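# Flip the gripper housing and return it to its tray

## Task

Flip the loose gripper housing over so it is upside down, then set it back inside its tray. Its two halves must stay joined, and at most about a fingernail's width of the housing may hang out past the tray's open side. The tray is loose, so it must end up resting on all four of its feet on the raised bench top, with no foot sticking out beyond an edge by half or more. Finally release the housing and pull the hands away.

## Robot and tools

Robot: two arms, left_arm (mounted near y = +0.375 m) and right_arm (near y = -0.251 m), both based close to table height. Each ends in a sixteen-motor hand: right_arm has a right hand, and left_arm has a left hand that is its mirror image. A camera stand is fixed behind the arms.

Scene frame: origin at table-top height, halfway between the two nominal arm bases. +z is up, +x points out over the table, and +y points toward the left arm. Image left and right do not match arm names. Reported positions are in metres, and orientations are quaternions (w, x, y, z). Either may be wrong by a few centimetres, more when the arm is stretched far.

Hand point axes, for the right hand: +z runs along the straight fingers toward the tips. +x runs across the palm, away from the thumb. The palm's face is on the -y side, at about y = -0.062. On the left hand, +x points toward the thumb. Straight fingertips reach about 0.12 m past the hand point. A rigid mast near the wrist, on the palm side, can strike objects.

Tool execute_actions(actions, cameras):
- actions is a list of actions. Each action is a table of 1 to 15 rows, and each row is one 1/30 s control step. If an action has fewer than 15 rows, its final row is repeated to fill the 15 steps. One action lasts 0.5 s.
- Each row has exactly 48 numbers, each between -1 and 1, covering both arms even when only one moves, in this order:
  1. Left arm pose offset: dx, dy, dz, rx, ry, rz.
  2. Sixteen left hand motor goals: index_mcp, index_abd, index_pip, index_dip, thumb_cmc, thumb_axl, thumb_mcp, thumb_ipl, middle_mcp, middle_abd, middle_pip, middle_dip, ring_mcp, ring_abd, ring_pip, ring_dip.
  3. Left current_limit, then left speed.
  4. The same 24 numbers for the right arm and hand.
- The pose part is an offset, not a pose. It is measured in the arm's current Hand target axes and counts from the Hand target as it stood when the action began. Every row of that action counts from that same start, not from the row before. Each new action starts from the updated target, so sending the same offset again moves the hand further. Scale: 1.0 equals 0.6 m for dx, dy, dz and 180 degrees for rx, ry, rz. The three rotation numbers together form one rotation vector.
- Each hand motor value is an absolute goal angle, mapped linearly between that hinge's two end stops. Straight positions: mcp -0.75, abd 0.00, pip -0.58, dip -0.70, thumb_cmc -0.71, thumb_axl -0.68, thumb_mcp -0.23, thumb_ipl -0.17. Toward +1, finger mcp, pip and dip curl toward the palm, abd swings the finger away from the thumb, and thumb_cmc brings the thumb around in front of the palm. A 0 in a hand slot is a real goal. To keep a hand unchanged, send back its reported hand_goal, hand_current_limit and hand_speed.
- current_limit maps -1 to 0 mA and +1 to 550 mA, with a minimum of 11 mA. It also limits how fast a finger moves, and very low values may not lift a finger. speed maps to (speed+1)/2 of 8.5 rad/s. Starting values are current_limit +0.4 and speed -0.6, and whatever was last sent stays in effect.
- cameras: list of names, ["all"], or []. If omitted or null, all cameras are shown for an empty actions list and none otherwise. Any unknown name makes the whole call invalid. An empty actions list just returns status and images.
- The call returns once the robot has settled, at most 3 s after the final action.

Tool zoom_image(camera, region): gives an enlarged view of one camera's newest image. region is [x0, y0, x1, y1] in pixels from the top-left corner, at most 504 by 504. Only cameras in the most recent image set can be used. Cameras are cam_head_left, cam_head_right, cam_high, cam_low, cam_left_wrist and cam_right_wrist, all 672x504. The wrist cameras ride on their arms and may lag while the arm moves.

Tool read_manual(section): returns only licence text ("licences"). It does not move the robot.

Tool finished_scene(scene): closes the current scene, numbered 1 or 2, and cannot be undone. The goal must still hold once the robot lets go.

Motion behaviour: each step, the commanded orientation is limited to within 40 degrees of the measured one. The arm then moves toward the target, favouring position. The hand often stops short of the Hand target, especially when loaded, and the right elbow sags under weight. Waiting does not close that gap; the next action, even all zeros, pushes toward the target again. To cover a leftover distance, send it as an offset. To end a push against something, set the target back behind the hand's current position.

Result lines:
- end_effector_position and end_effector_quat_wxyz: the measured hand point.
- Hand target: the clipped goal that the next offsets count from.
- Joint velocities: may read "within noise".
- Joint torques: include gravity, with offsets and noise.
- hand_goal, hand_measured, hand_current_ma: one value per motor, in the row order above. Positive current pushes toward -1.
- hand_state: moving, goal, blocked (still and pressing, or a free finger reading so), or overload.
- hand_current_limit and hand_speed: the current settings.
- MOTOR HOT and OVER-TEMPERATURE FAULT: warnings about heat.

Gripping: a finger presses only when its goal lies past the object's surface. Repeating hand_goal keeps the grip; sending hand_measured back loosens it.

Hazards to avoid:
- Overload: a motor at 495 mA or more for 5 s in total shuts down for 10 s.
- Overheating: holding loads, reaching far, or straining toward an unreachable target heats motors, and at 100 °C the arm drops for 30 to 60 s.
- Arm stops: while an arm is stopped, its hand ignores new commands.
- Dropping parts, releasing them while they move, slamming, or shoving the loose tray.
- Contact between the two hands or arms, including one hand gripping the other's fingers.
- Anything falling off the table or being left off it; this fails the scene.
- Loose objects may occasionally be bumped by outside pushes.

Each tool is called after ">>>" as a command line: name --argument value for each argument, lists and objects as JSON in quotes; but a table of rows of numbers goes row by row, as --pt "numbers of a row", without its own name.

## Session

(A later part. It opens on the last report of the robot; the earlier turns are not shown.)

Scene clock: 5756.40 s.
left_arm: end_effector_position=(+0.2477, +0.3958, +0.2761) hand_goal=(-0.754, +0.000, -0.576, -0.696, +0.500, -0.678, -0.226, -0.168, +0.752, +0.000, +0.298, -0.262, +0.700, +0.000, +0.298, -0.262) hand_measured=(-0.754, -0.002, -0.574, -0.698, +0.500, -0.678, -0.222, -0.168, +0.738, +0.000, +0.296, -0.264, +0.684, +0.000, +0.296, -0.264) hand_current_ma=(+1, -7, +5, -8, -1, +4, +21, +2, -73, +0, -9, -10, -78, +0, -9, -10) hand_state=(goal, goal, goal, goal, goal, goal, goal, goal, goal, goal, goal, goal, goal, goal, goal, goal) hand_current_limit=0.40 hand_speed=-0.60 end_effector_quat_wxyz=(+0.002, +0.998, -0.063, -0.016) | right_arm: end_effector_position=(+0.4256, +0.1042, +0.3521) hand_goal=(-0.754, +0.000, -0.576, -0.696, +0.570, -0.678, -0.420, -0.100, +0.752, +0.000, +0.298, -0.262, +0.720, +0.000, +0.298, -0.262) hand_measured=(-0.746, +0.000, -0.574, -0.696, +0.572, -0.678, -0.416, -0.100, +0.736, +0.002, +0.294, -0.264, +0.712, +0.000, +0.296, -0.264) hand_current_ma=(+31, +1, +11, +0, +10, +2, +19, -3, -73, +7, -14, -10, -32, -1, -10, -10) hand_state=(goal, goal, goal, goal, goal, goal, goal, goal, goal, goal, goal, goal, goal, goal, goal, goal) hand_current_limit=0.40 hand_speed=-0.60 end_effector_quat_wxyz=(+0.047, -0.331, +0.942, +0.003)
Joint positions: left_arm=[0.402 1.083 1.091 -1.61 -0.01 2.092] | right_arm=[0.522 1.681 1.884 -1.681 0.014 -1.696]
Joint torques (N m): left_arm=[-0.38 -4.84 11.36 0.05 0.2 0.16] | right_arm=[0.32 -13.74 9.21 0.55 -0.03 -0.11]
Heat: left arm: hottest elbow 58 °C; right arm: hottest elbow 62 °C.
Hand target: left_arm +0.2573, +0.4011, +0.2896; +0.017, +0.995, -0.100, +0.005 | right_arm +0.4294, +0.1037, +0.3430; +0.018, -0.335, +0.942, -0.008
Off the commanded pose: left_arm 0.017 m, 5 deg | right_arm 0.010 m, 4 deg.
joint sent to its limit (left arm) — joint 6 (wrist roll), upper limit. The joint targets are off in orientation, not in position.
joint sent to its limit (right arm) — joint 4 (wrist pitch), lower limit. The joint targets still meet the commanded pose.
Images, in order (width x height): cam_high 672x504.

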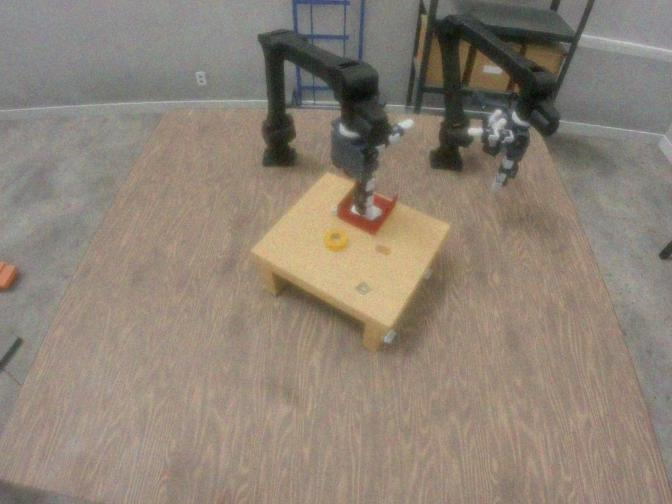

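>>> execute_actions --actions '[]'

>>> zoom_image --camera "cam_high" --region '[320, 150, 420, 250]'

>>> zoom_image --camera "cam_head_left" --region '[258, 231, 318, 291]'

Scene clock: 5787.77 s.
left_arm: end_effector_position=(+0.2477, +0.3958, +0.2761) hand_goal=(-0.754, +0.000, -0.576, -0.696, +0.500, -0.678, -0.226, -0.168, +0.752, +0.000, +0.298, -0.262, +0.700, +0.000, +0.298, -0.262) hand_measured=(-0.754, -0.002, -0.574, -0.698, +0.500, -0.678, -0.222, -0.168, +0.738, +0.000, +0.296, -0.264, +0.684, +0.000, +0.296, -0.264) hand_current_ma=(+1, -7, +5, -8, -1, +4, +21, +2, -73, +0, -9, -10, -78, +0, -9, -10) hand_state=(goal, goal, goal, goal, goal, goal, goal, goal, goal, goal, goal, goal, goal, goal, goal, goal) hand_current_limit=0.40 hand_speed=-0.60 end_effector_quat_wxyz=(+0.002, +0.998, -0.063, -0.016) | right_arm: end_effector_position=(+0.4256, +0.1042, +0.3521) hand_goal=(-0.754, +0.000, -0.576, -0.696, +0.570, -0.678, -0.420, -0.100, +0.752, +0.000, +0.298, -0.262, +0.720, +0.000, +0.298, -0.262) hand_measured=(-0.746, +0.000, -0.574, -0.696, +0.572, -0.678, -0.416, -0.100, +0.736, +0.002, +0.294, -0.264, +0.712, +0.000, +0.296, -0.264) hand_current_ma=(+31, +1, +11, +0, +10, +2, +19, -3, -73, +7, -14, -10, -32, -1, -10, -10) hand_state=(goal, goal, goal, goal, goal, goal, goal, goal, goal, goal, goal, goal, goal, goal, goal, goal) hand_current_limit=0.40 hand_speed=-0.60 end_effector_quat_wxyz=(+0.047, -0.331, +0.942, +0.003)
Joint positions: left_arm=[0.402 1.083 1.091 -1.61 -0.01 2.092] | right_arm=[0.522 1.681 1.884 -1.681 0.014 -1.696]
Joint velocities: within noise
Joint torques (N m): left_arm=[-0.56 -5.13 11.47 -0.06 0.2 0.15] | right_arm=[1.2 -13.27 9.02 0.55 -0.06 -0.11]
Heat: left arm: hottest elbow 58 °C; right arm: hottest elbow 58 °C.
Hand target: left_arm +0.2573, +0.4011, +0.2896; +0.017, +0.995, -0.100, +0.005 | right_arm +0.4294, +0.1037, +0.3430; +0.018, -0.335, +0.942, -0.008
Off the commanded pose: left_arm 0.017 m, 5 deg | right_arm 0.010 m, 4 deg.
camera_calibration:
cam_left_wrist: T_world_to_cam=[[-0.691296, 0.720747, 0.0513151, -0.162858], [0.530772, 0.458328, 0.712893, -0.559243], [0.490297, 0.520056, -0.699393, -0.0119798], [0, 0, 0, 1]] pos_world=[0.190121, 0.379927, 0.398659]
cam_right_wrist: T_world_to_cam=[[0.20543, 0.976888, 0.0590616, -0.17593], [0.617942, -0.176272, 0.766209, -0.558124], [0.758911, -0.120906, -0.639872, 0.037974], [0, 0, 0, 1]] pos_world=[0.352211, 0.0780738, 0.462329]

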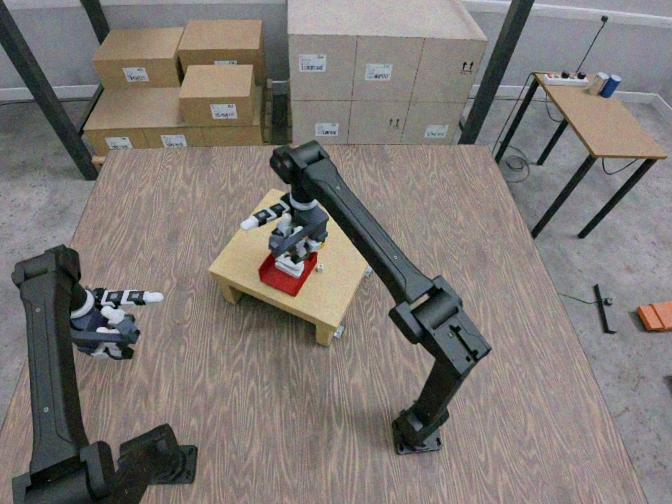

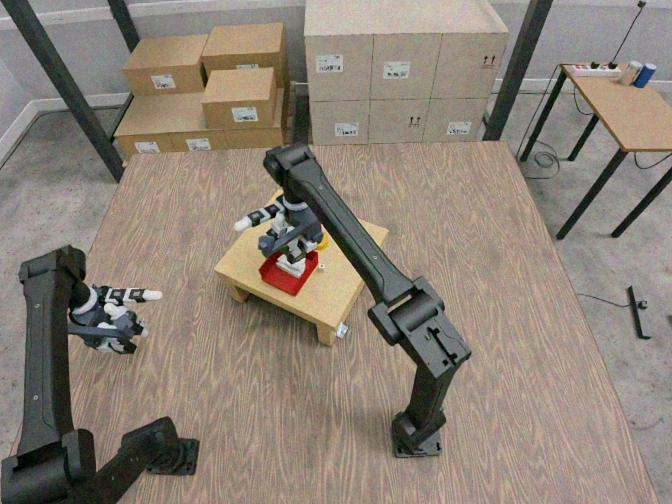

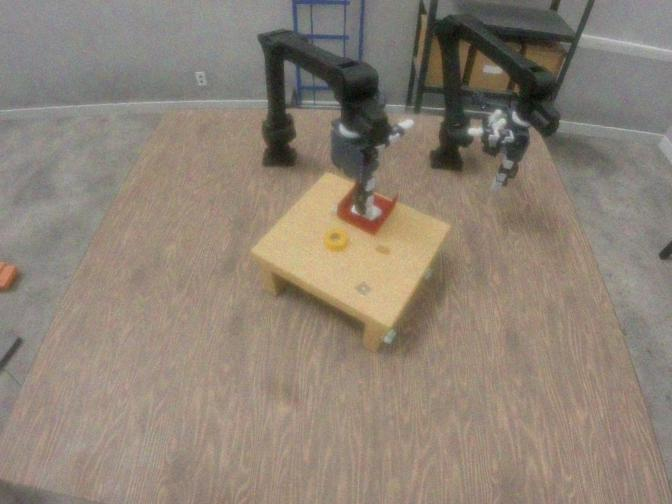

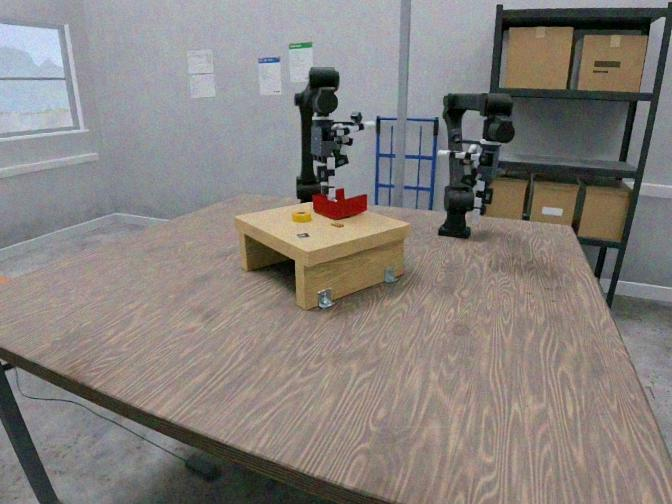

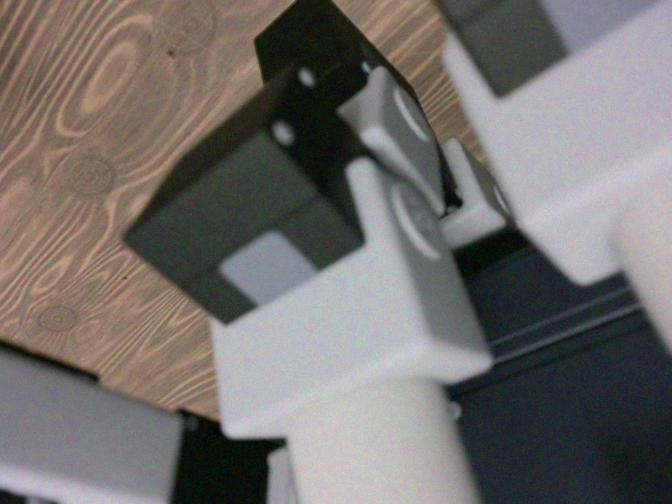

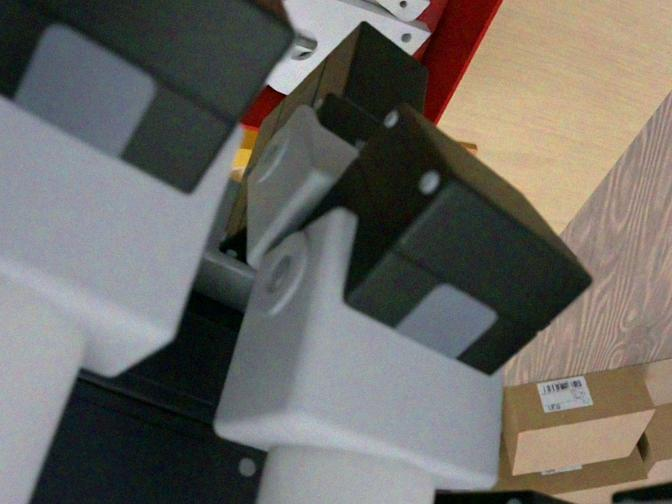

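Scaled by 5.040 from the camera's 672x504 image, which has a finer 960x720 frame.

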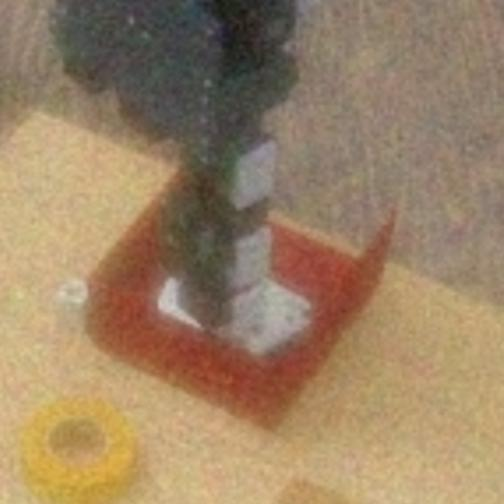

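Scaled by 8.400 from the camera's 672x504 image, which has a finer 960x720 frame.

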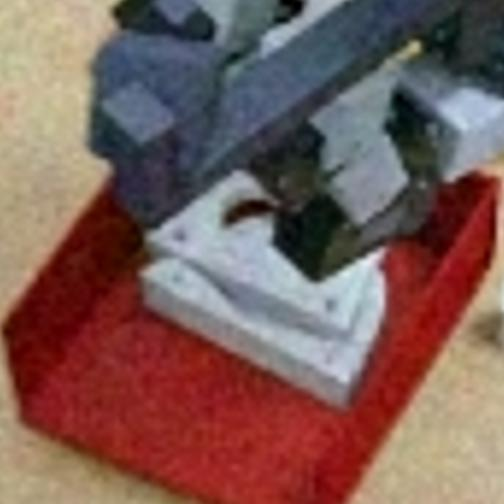

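>>> execute_actions --actions '[[[0,0,0,0,0,0,-0.754,0,-0.576,-0.696,0.5,-0.678,-0.226,-0.168,0.752,0,0.298,-0.262,0.7,0,0.298,-0.262,0.4,-0.6,0,0,-0.04,0,0,0,-0.754,0,-0.576,-0.696,0.57,-0.678,-0.42,-0.1,0.752,0,0.298,-0.262,0.72,0,0.298,-0.262,0.4,-0.6]],[[0,0,0,0,0,0,-0.754,0,-0.576,-0.696,0.5,-0.678,-0.226,-0.168,0.752,0,0.298,-0.262,0.7,0,0.298,-0.262,0.4,-0.6,0,0,-0.06,0,0,0,-0.754,0,-0.576,-0.696,0.57,-0.678,-0.42,-0.1,0.752,0,0.298,-0.262,0.72,0,0.298,-0.262,0.4,-0.6]]]' --cameras '["cam_head_left", "cam_high", "cam_head_right"]'

>>> zoom_image --camera "cam_high" --region '[330, 160, 410, 240]'

>>> zoom_image --camera "cam_head_left" --region '[268, 241, 308, 281]'

>>> zoom_image --camera "cam_head_right" --region '[258, 231, 318, 291]'

Scene clock: 5828.63 s.
left_arm: end_effector_position=(+0.2477, +0.3958, +0.2761) hand_goal=(-0.754, +0.000, -0.576, -0.696, +0.500, -0.678, -0.226, -0.168, +0.752, +0.000, +0.298, -0.262, +0.700, +0.000, +0.298, -0.262) hand_measured=(-0.754, -0.002, -0.574, -0.698, +0.500, -0.678, -0.222, -0.168, +0.738, +0.000, +0.296, -0.264, +0.684, +0.000, +0.296, -0.264) hand_current_ma=(+1, -7, +5, -8, -1, +4, +21, +2, -73, +0, -9, -10, -78, +0, -9, -10) hand_state=(goal, goal, goal, goal, goal, goal, goal, goal, goal, goal, goal, goal, goal, goal, goal, goal) hand_current_limit=0.40 hand_speed=-0.60 end_effector_quat_wxyz=(+0.002, +0.998, -0.063, -0.016) | right_arm: end_effector_position=(+0.4226, +0.1043, +0.3646) hand_goal=(-0.754, +0.000, -0.576, -0.696, +0.570, -0.678, -0.420, -0.100, +0.752, +0.000, +0.298, -0.262, +0.720, +0.000, +0.298, -0.262) hand_measured=(-0.750, +0.004, -0.574, -0.696, +0.572, -0.678, -0.416, -0.100, +0.736, +0.002, +0.294, -0.264, +0.712, +0.000, +0.296, -0.264) hand_current_ma=(+21, +11, +11, +0, +10, +2, +19, -3, -73, +7, -14, -10, -32, -1, -10, -10) hand_state=(goal, goal, goal, goal, goal, goal, goal, goal, goal, goal, goal, goal, goal, goal, goal, goal) hand_current_limit=0.40 hand_speed=-0.60 end_effector_quat_wxyz=(+0.058, -0.331, +0.942, +0.011)
Joint positions: left_arm=[0.402 1.083 1.091 -1.61 -0.01 2.092] | right_arm=[0.522 1.664 1.891 -1.681 0.003 -1.696]
Joint torques (N m): left_arm=[-0.26 -4.84 11.33 -0.05 0.2 0.15] | right_arm=[-0.21 -17.61 13.78 0.69 -0.56 -0.11]
Heat: left arm: hottest elbow 58 °C; right arm: hottest elbow 58 °C.
Hand target: left_arm +0.2573, +0.4011, +0.2896; +0.017, +0.995, -0.100, +0.005 | right_arm +0.4271, +0.1039, +0.4029; +0.017, -0.334, +0.942, -0.009
Off the commanded pose: left_arm 0.017 m, 5 deg | right_arm 0.039 m, 5 deg.
joint sent to its limit (left arm) — joint 6 (wrist roll), upper limit. The joint targets are off in orientation, not in position.
joint sent to its limit (right arm) — joint 4 (wrist pitch), lower limit. The joint targets are off in position and orientation.
Images, in order (width x height): cam_head_left 672x504, cam_head_right 672x504, cam_high 672x504.

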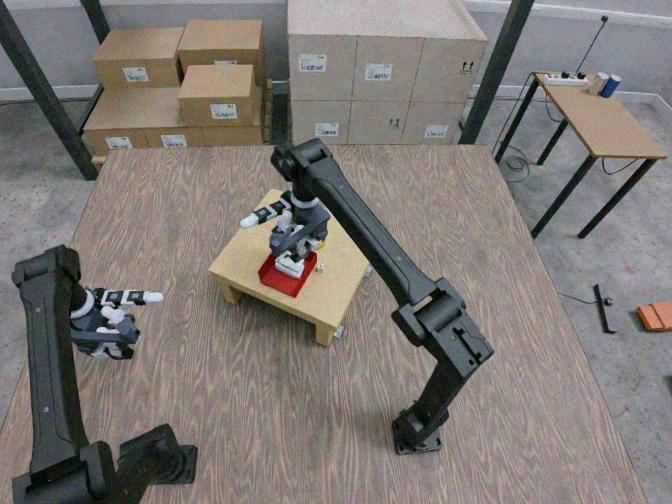

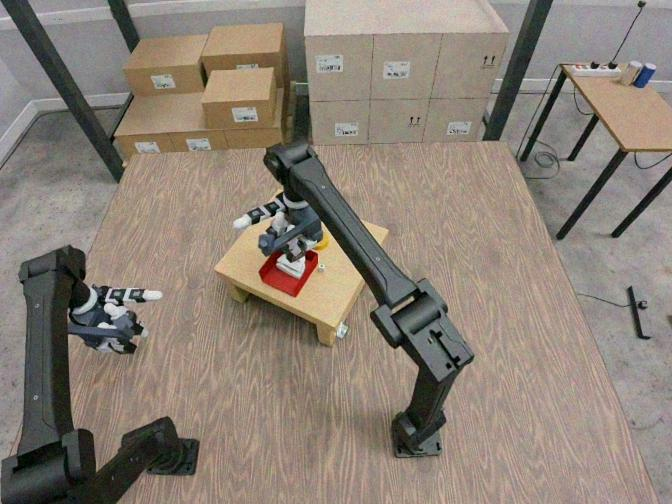

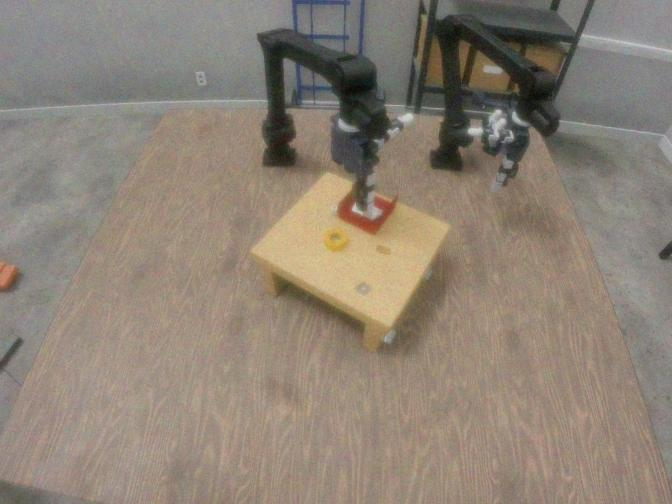

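Scaled by 6.300 from the camera's 672x504 image, which has a finer 960x720 frame.

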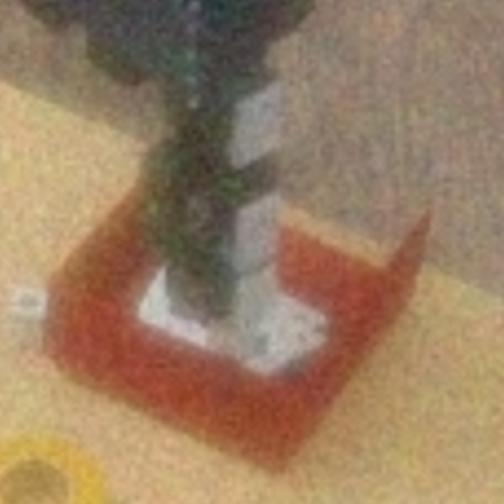

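Scaled by 12.600 from the camera's 672x504 image, which has a finer 960x720 frame.

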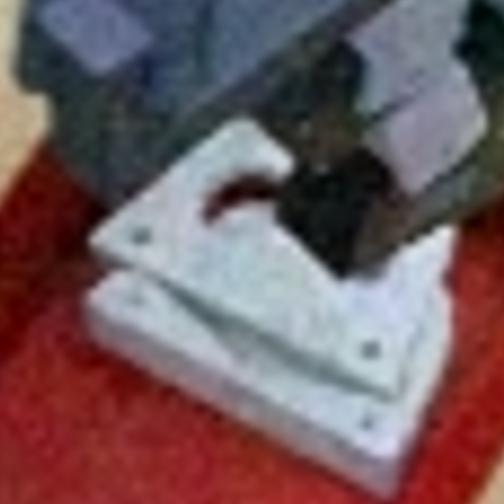

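Scaled by 8.400 from the camera's 672x504 image, which has a finer 960x720 frame.

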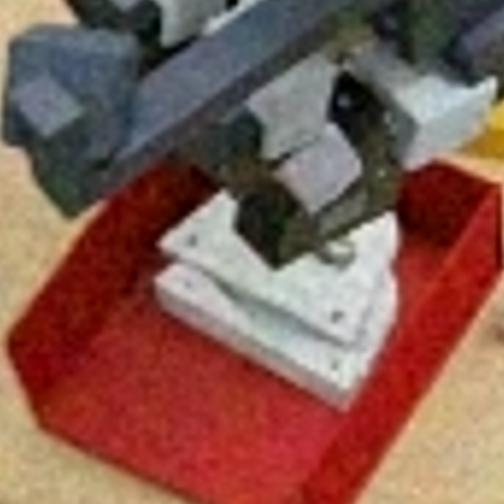

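>>> execute_actions --actions '[[[0,0,0,0,0,0,-0.754,0,-0.576,-0.696,0.5,-0.678,-0.226,-0.168,0.752,0,0.298,-0.262,0.7,0,0.298,-0.262,0.4,-0.6,0,0,-0.02,0,0,0,-0.754,0,-0.576,-0.696,0.57,-0.678,-0.42,-0.1,0.752,0,0.298,-0.262,0.72,0,0.298,-0.262,0.4,-0.6]],[[0,0,0,0,0,0,-0.754,0,-0.576,-0.696,0.5,-0.678,-0.226,-0.168,0.752,0,0.298,-0.262,0.7,0,0.298,-0.262,0.4,-0.6,0.035,0.0123,0,0,0,0,-0.754,0,-0.576,-0.696,0.57,-0.678,-0.42,-0.1,0.752,0,0.298,-0.262,0.72,0,0.298,-0.262,0.4,-0.6]]]' --cameras '["cam_head_left", "cam_high", "cam_head_right"]'

>>> zoom_image --camera "cam_high" --region '[330, 160, 410, 240]'

>>> zoom_image --camera "cam_head_left" --region '[268, 241, 308, 281]'

Scene clock: 5855.97 s.
left_arm: end_effector_position=(+0.2477, +0.3958, +0.2761) hand_goal=(-0.754, +0.000, -0.576, -0.696, +0.500, -0.678, -0.226, -0.168, +0.752, +0.000, +0.298, -0.262, +0.700, +0.000, +0.298, -0.262) hand_measured=(-0.754, -0.002, -0.574, -0.698, +0.500, -0.678, -0.222, -0.168, +0.738, +0.000, +0.296, -0.264, +0.684, +0.000, +0.296, -0.264) hand_current_ma=(+1, -7, +5, -8, -1, +4, +21, +2, -73, +0, -9, -10, -78, +0, -9, -10) hand_state=(goal, goal, goal, goal, goal, goal, goal, goal, goal, goal, goal, goal, goal, goal, goal, goal) hand_current_limit=0.40 hand_speed=-0.60 end_effector_quat_wxyz=(+0.002, +0.998, -0.063, -0.016) | right_arm: end_effector_position=(+0.4099, +0.0970, +0.4047) hand_goal=(-0.754, +0.000, -0.576, -0.696, +0.570, -0.678, -0.420, -0.100, +0.752, +0.000, +0.298, -0.262, +0.720, +0.000, +0.298, -0.262) hand_measured=(-0.750, +0.004, -0.574, -0.696, +0.572, -0.678, -0.416, -0.100, +0.736, +0.002, +0.294, -0.264, +0.712, +0.000, +0.296, -0.264) hand_current_ma=(+20, +11, +11, +0, +10, +2, +19, -3, -73, +7, -14, -10, -32, -1, -10, -10) hand_state=(goal, goal, goal, goal, goal, goal, goal, goal, goal, goal, goal, goal, goal, goal, goal, goal) hand_current_limit=0.40 hand_speed=-0.60 end_effector_quat_wxyz=(+0.096, -0.330, +0.939, +0.022)
Joint positions: left_arm=[0.402 1.083 1.091 -1.61 -0.01 2.092] | right_arm=[0.521 1.594 1.901 -1.681 -0.002 -1.696]
Joint torques (N m): left_arm=[-0.73 -4.89 11.43 0.08 0.21 0.14] | right_arm=[1.32 -15.5 9.29 0.69 -0.45 0.06]
Heat: left arm: hottest elbow 58 °C; right arm: hottest elbow 67 °C.
Hand target: left_arm +0.2573, +0.4011, +0.2896; +0.017, +0.995, -0.100, +0.005 | right_arm +0.4057, +0.0965, +0.4140; +0.017, -0.335, +0.942, -0.009
Off the commanded pose: left_arm 0.017 m, 5 deg | right_arm 0.010 m, 10 deg.
joint sent to its limit (left arm) — joint 6 (wrist roll), upper limit. The joint targets are off in orientation, not in position.
joint sent to its limit (right arm) — joint 4 (wrist pitch), lower limit. The joint targets are off in orientation, not in position.
Images, in order (width x height): cam_head_left 672x504, cam_head_right 672x504, cam_high 672x504.

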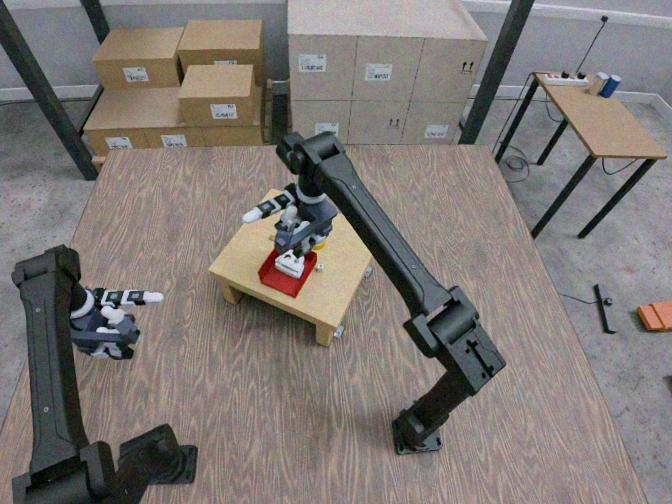

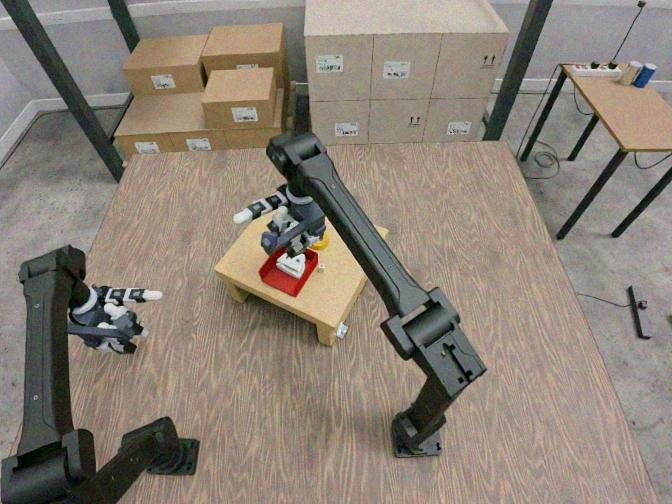

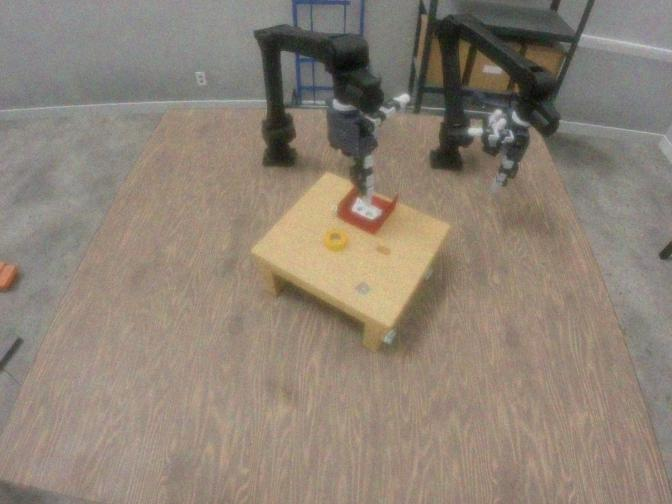

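Scaled by 6.300 from the camera's 672x504 image, which has a finer 960x720 frame.

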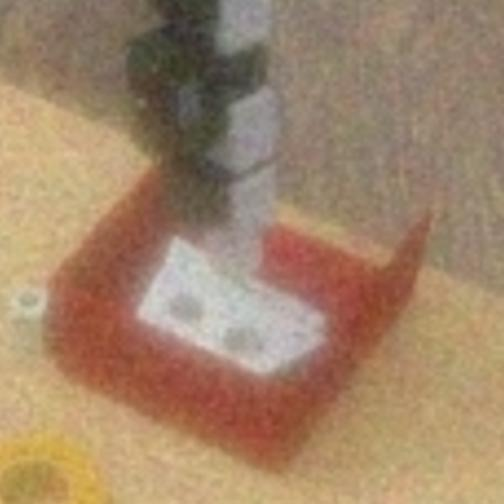

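Scaled by 12.600 from the camera's 672x504 image, which has a finer 960x720 frame.

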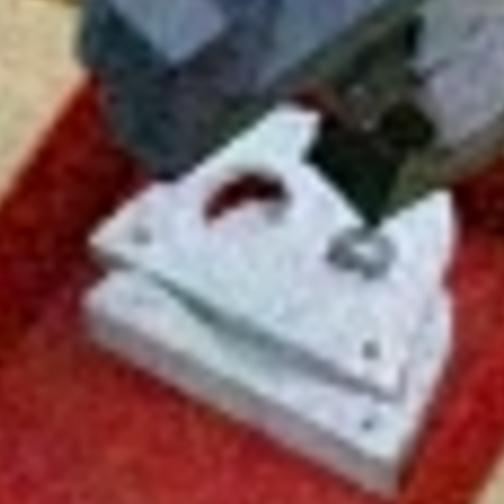

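>>> execute_actions --actions '[[[0,0,0,0,0,0,-0.754,0,-0.576,-0.696,0.5,-0.678,-0.226,-0.168,0.752,0,0.298,-0.262,0.7,0,0.298,-0.262,0.4,-0.6,0.012,0.008,0.057,0,0,0,-0.754,0,-0.576,-0.696,0.57,-0.678,-0.42,-0.1,0.752,0,0.298,-0.262,0.72,0,0.298,-0.262,0.4,-0.6]]]' --cameras '["cam_head_left", "cam_high", "cam_head_right"]'

>>> zoom_image --camera "cam_high" --region '[330, 160, 410, 240]'

>>> zoom_image --camera "cam_head_left" --region '[268, 241, 308, 281]'

Scene clock: 5868.00 s.
left_arm: end_effector_position=(+0.2477, +0.3958, +0.2761) hand_goal=(-0.754, +0.000, -0.576, -0.696, +0.500, -0.678, -0.226, -0.168, +0.752, +0.000, +0.298, -0.262, +0.700, +0.000, +0.298, -0.262) hand_measured=(-0.754, -0.002, -0.574, -0.698, +0.500, -0.678, -0.222, -0.168, +0.738, +0.000, +0.296, -0.264, +0.684, +0.000, +0.296, -0.264) hand_current_ma=(+1, -7, +5, -8, -1, +4, +21, +2, -73, +0, -9, -10, -78, +0, -9, -10) hand_state=(goal, goal, goal, goal, goal, goal, goal, goal, goal, goal, goal, goal, goal, goal, goal, goal) hand_current_limit=0.40 hand_speed=-0.60 end_effector_quat_wxyz=(+0.002, +0.998, -0.063, -0.016) | right_arm: end_effector_position=(+0.4006, +0.0927, +0.3762) hand_goal=(-0.754, +0.000, -0.576, -0.696, +0.570, -0.678, -0.420, -0.100, +0.752, +0.000, +0.298, -0.262, +0.720, +0.000, +0.298, -0.262) hand_measured=(-0.750, +0.004, -0.574, -0.696, +0.572, -0.678, -0.416, -0.100, +0.736, +0.002, +0.294, -0.264, +0.712, +0.000, +0.296, -0.264) hand_current_ma=(+19, +11, +11, +0, +10, +2, +19, -3, -73, +7, -14, -10, -32, -1, -10, -10) hand_state=(goal, goal, goal, goal, goal, goal, goal, goal, goal, goal, goal, goal, goal, goal, goal, goal) hand_current_limit=0.40 hand_speed=-0.60 end_effector_quat_wxyz=(+0.064, -0.333, +0.941, +0.011)
Joint positions: left_arm=[0.402 1.083 1.091 -1.61 -0.01 2.092] | right_arm=[0.526 1.593 1.833 -1.681 0.006 -1.696]
Joint torques (N m): left_arm=[-0.21 -5.13 11.38 -0.01 0.18 0.17] | right_arm=[1.03 -14.15 9.4 0.81 -0.11 0.1]
Heat: left arm: hottest elbow 58 °C; right arm: hottest elbow 65 °C.
Hand target: left_arm +0.2573, +0.4011, +0.2896; +0.017, +0.995, -0.100, +0.005 | right_arm +0.3984, +0.0955, +0.3795; +0.017, -0.334, +0.942, -0.009
Off the commanded pose: left_arm 0.017 m, 5 deg | right_arm 0.005 m, 6 deg.
joint sent to its limit (left arm) — joint 6 (wrist roll), upper limit. The joint targets are off in orientation, not in position.
joint sent to its limit (right arm) — joint 4 (wrist pitch), lower limit. The joint targets are off in orientation, not in position.
Images, in order (width x height): cam_head_left 672x504, cam_head_right 672x504, cam_high 672x504.

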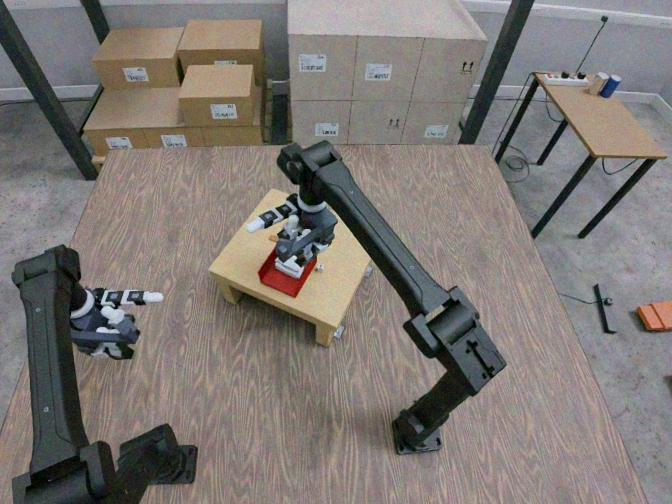

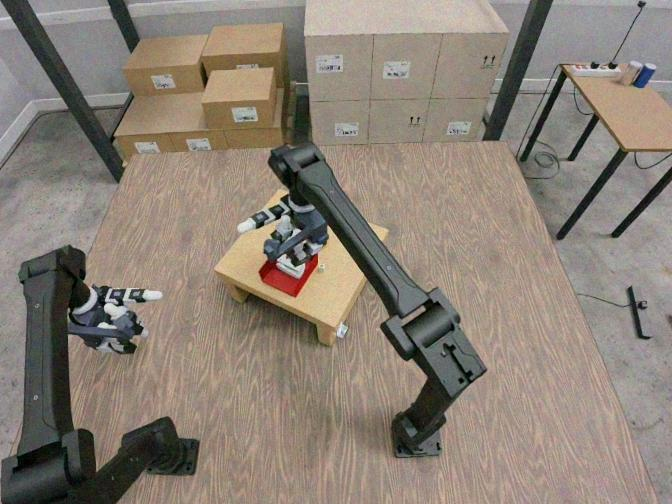

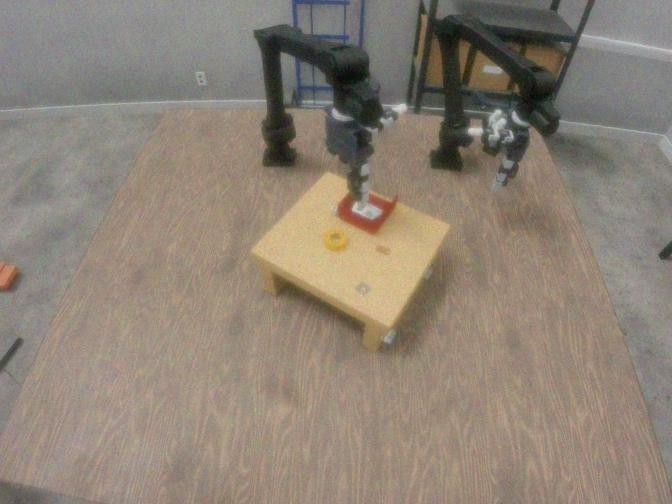

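Scaled by 6.300 from the camera's 672x504 image, which has a finer 960x720 frame.

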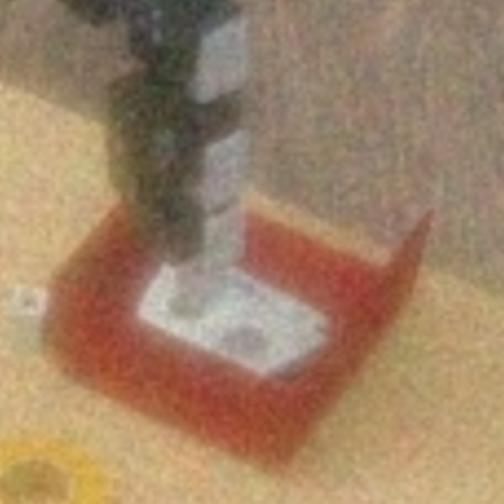

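Scaled by 12.600 from the camera's 672x504 image, which has a finer 960x720 frame.

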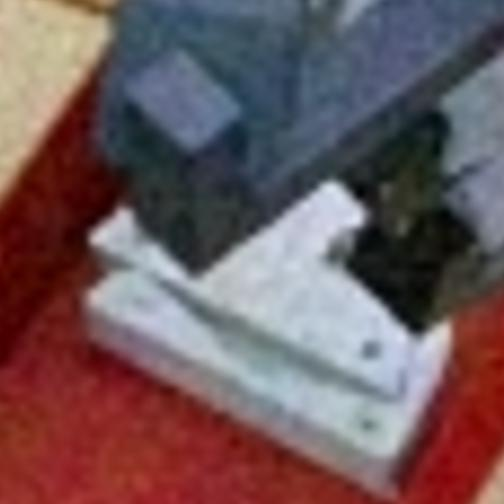

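>>> execute_actions --actions '[[[0,0,0,0,0,0,-0.754,0,-0.576,-0.696,0.5,-0.678,-0.226,-0.168,0.752,0,0.298,-0.262,0.7,0,0.298,-0.262,0.4,-0.6,0.004,0.003,0.022,0,0,0,-0.754,0,-0.576,-0.696,0.57,-0.678,-0.42,-0.1,0.752,0,0.298,-0.262,0.72,0,0.298,-0.262,0.4,-0.6],[0,0,0,0,0,0,-0.754,0,-0.576,-0.696,0.5,-0.678,-0.226,-0.168,0.752,0,0.298,-0.262,0.7,0,0.298,-0.262,0.4,-0.6,0.008,0.006,0.043,0,0,0,-0.754,0,-0.576,-0.696,0.57,-0.678,-0.42,-0.1,0.752,0,0.298,-0.262,0.72,0,0.298,-0.262,0.4,-0.6]]]' --cameras '["cam_head_left", "cam_high"]'

>>> zoom_image --camera "cam_high" --region '[330, 160, 410, 240]'

>>> zoom_image --camera "cam_head_left" --region '[268, 241, 308, 281]'

Scene clock: 5885.40 s.
left_arm: end_effector_position=(+0.2477, +0.3958, +0.2761) hand_goal=(-0.754, +0.000, -0.576, -0.696, +0.500, -0.678, -0.226, -0.168, +0.752, +0.000, +0.298, -0.262, +0.700, +0.000, +0.298, -0.262) hand_measured=(-0.754, -0.002, -0.574, -0.698, +0.500, -0.678, -0.222, -0.168, +0.738, +0.000, +0.296, -0.264, +0.684, +0.000, +0.296, -0.264) hand_current_ma=(+1, -7, +5, -8, -1, +4, +21, +2, -73, +0, -9, -10, -78, +0, -9, -10) hand_state=(goal, goal, goal, goal, goal, goal, goal, goal, goal, goal, goal, goal, goal, goal, goal, goal) hand_current_limit=0.40 hand_speed=-0.60 end_effector_quat_wxyz=(+0.002, +0.998, -0.063, -0.016) | right_arm: end_effector_position=(+0.3931, +0.0903, +0.3574) hand_goal=(-0.754, +0.000, -0.576, -0.696, +0.570, -0.678, -0.420, -0.100, +0.752, +0.000, +0.298, -0.262, +0.720, +0.000, +0.298, -0.262) hand_measured=(-0.750, +0.004, -0.574, -0.696, +0.572, -0.678, -0.416, -0.100, +0.736, +0.002, +0.294, -0.264, +0.712, +0.000, +0.296, -0.264) hand_current_ma=(+19, +10, +11, +0, +10, +2, +19, -3, -73, +7, -14, -10, -32, -1, -10, -10) hand_state=(goal, goal, goal, goal, goal, goal, goal, goal, goal, goal, goal, goal, goal, goal, goal, goal) hand_current_limit=0.40 hand_speed=-0.60 end_effector_quat_wxyz=(+0.044, -0.337, +0.941, +0.001)
Joint positions: left_arm=[0.402 1.083 1.091 -1.61 -0.01 2.092] | right_arm=[0.534 1.593 1.79 -1.681 0.017 -1.696]
Joint torques (N m): left_arm=[-0.85 -4.84 11.37 -0.01 0.19 0.17] | right_arm=[1.79 -13.39 9.28 0.61 -0.17 0.13]
Heat: left arm: hottest elbow 58 °C; right arm: hottest elbow 62 °C.
Hand target: left_arm +0.2573, +0.4011, +0.2896; +0.017, +0.995, -0.100, +0.005 | right_arm +0.3934, +0.0952, +0.3537; +0.017, -0.335, +0.942, -0.008
Off the commanded pose: left_arm 0.017 m, 5 deg | right_arm 0.006 m, 3 deg.
joint sent to its limit (left arm) — joint 6 (wrist roll), upper limit. The joint targets are off in orientation, not in position.
joint sent to its limit (right arm) — joint 4 (wrist pitch), lower limit. The joint targets still meet the commanded pose.
Images, in order (width x height): cam_head_left 672x504, cam_high 672x504.

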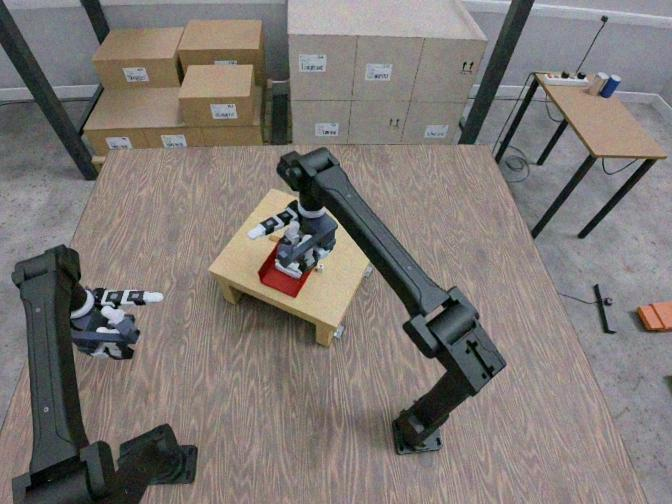

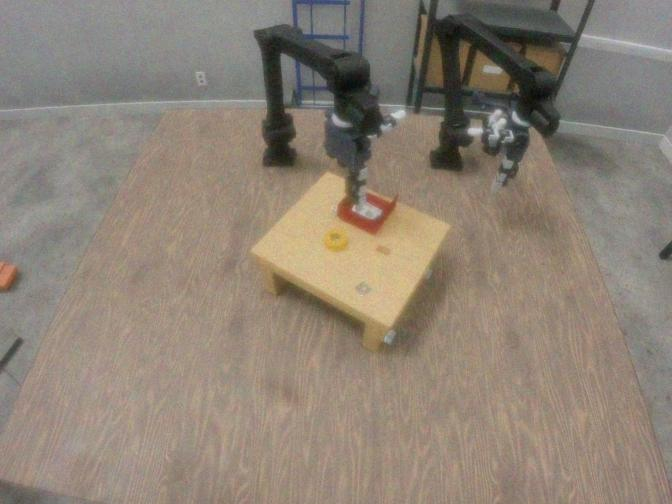

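Scaled by 6.300 from the camera's 672x504 image, which has a finer 960x720 frame.

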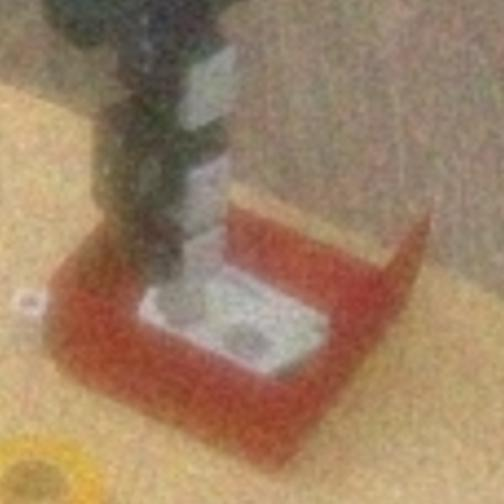

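Scaled by 12.600 from the camera's 672x504 image, which has a finer 960x720 frame.

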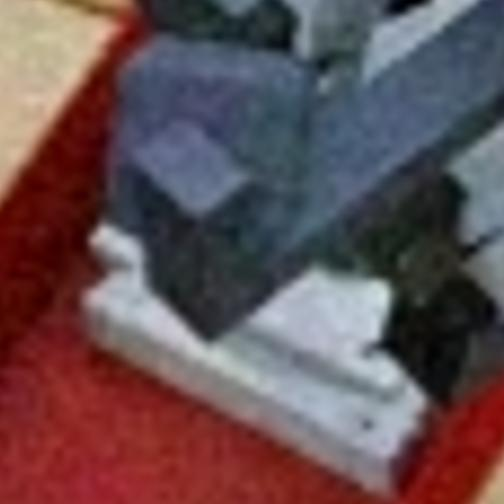

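>>> execute_actions --actions '[[[0,0,0,0,0,0,-0.754,0,-0.576,-0.696,0.5,-0.678,-0.226,-0.168,0.752,0,0.298,-0.262,0.7,0,0.298,-0.262,0.4,-0.6,0,0,-0.033,0,0,0,-0.754,0,-0.576,-0.696,0.57,-0.678,-0.42,-0.1,0.752,0,0.298,-0.262,0.72,0,0.298,-0.262,0.4,-0.6]],[[0,0,0,0,0,0,-0.754,0,-0.576,-0.696,0.5,-0.678,-0.226,-0.168,0.752,0,0.298,-0.262,0.7,0,0.298,-0.262,0.4,-0.6,0,0,0,0,0,0,-0.754,-0.08,-0.576,-0.696,0.57,-0.678,-0.42,-0.1,0.752,0,0.298,-0.262,0.72,0,0.298,-0.262,0.4,-0.6]]]' --cameras '["cam_head_left", "cam_high"]'

>>> zoom_image --camera "cam_high" --region '[330, 160, 410, 240]'

>>> zoom_image --camera "cam_head_left" --region '[268, 241, 308, 281]'

Scene clock: 5904.37 s.
left_arm: end_effector_position=(+0.2477, +0.3958, +0.2761) hand_goal=(-0.754, +0.000, -0.576, -0.696, +0.500, -0.678, -0.226, -0.168, +0.752, +0.000, +0.298, -0.262, +0.700, +0.000, +0.298, -0.262) hand_measured=(-0.754, -0.002, -0.574, -0.698, +0.500, -0.678, -0.222, -0.168, +0.738, +0.000, +0.296, -0.264, +0.684, +0.000, +0.296, -0.264) hand_current_ma=(+1, -7, +5, -8, -1, +4, +21, +2, -73, +0, -9, -10, -78, +0, -9, -10) hand_state=(goal, goal, goal, goal, goal, goal, goal, goal, goal, goal, goal, goal, goal, goal, goal, goal) hand_current_limit=0.40 hand_speed=-0.60 end_effector_quat_wxyz=(+0.002, +0.998, -0.063, -0.016) | right_arm: end_effector_position=(+0.3931, +0.0903, +0.3574) hand_goal=(-0.754, -0.080, -0.576, -0.696, +0.570, -0.678, -0.420, -0.100, +0.752, +0.000, +0.298, -0.262, +0.720, +0.000, +0.298, -0.262) hand_measured=(-0.750, -0.076, -0.574, -0.696, +0.572, -0.678, -0.416, -0.100, +0.736, +0.002, +0.294, -0.264, +0.712, +0.000, +0.296, -0.264) hand_current_ma=(+19, +13, +11, +0, +10, +2, +19, -3, -73, +7, -14, -10, -32, -1, -10, -10) hand_state=(goal, goal, goal, goal, goal, goal, goal, goal, goal, goal, goal, goal, goal, goal, goal, goal) hand_current_limit=0.40 hand_speed=-0.60 end_effector_quat_wxyz=(+0.044, -0.337, +0.941, +0.001)
Joint positions: left_arm=[0.402 1.083 1.091 -1.61 -0.01 2.092] | right_arm=[0.534 1.593 1.79 -1.681 0.017 -1.696]
Joint torques (N m): left_arm=[-0.5 -4.66 11.37 -0.03 0.19 0.15] | right_arm=[1.26 -15.27 11.21 0.61 -0.5 0.09]
Heat: left arm: hottest elbow 58 °C; right arm: hottest elbow 62 °C.
Hand target: left_arm +0.2573, +0.4011, +0.2896; +0.017, +0.995, -0.100, +0.005 | right_arm +0.3926, +0.0952, +0.3734; +0.017, -0.335, +0.942, -0.008
Off the commanded pose: left_arm 0.017 m, 5 deg | right_arm 0.017 m, 3 deg.
joint sent to its limit (left arm) — joint 6 (wrist roll), upper limit. The joint targets are off in orientation, not in position.
joint sent to its limit (right arm) — joint 4 (wrist pitch), lower limit. The joint targets are off in orientation, not in position.
Images, in order (width x height): cam_head_left 672x504, cam_high 672x504.

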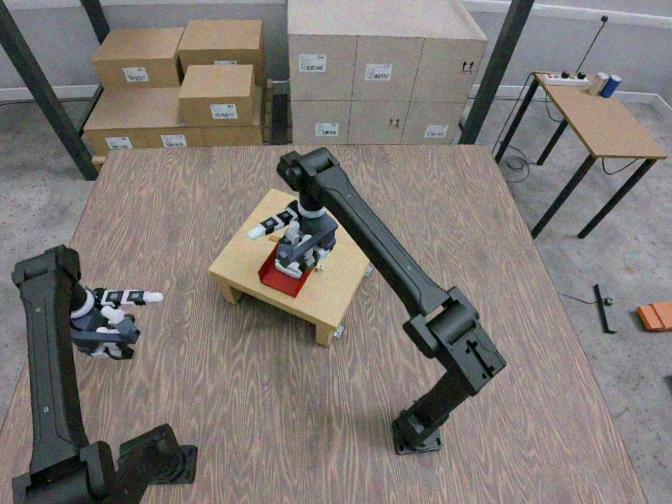

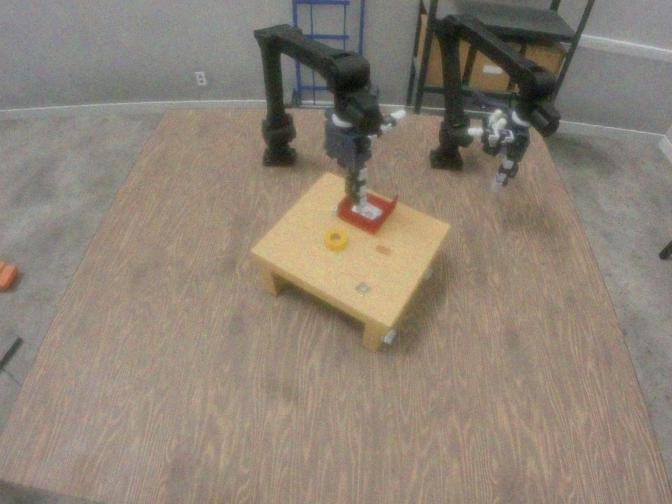

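Scaled by 6.300 from the camera's 672x504 image, which has a finer 960x720 frame.

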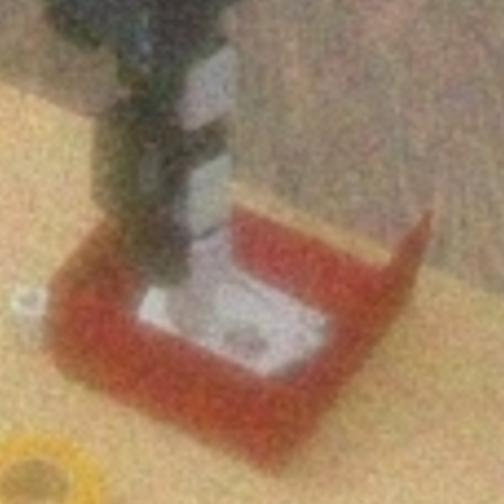

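Scaled by 12.600 from the camera's 672x504 image, which has a finer 960x720 frame.

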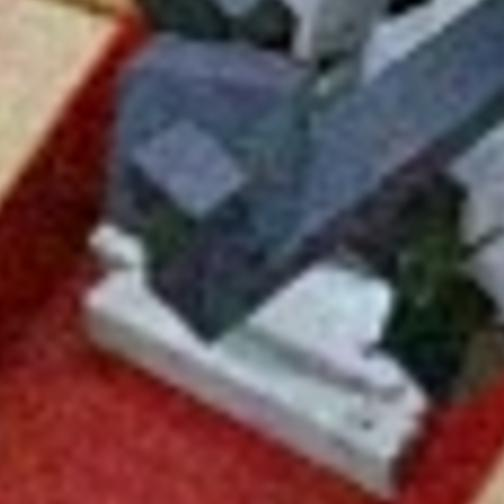

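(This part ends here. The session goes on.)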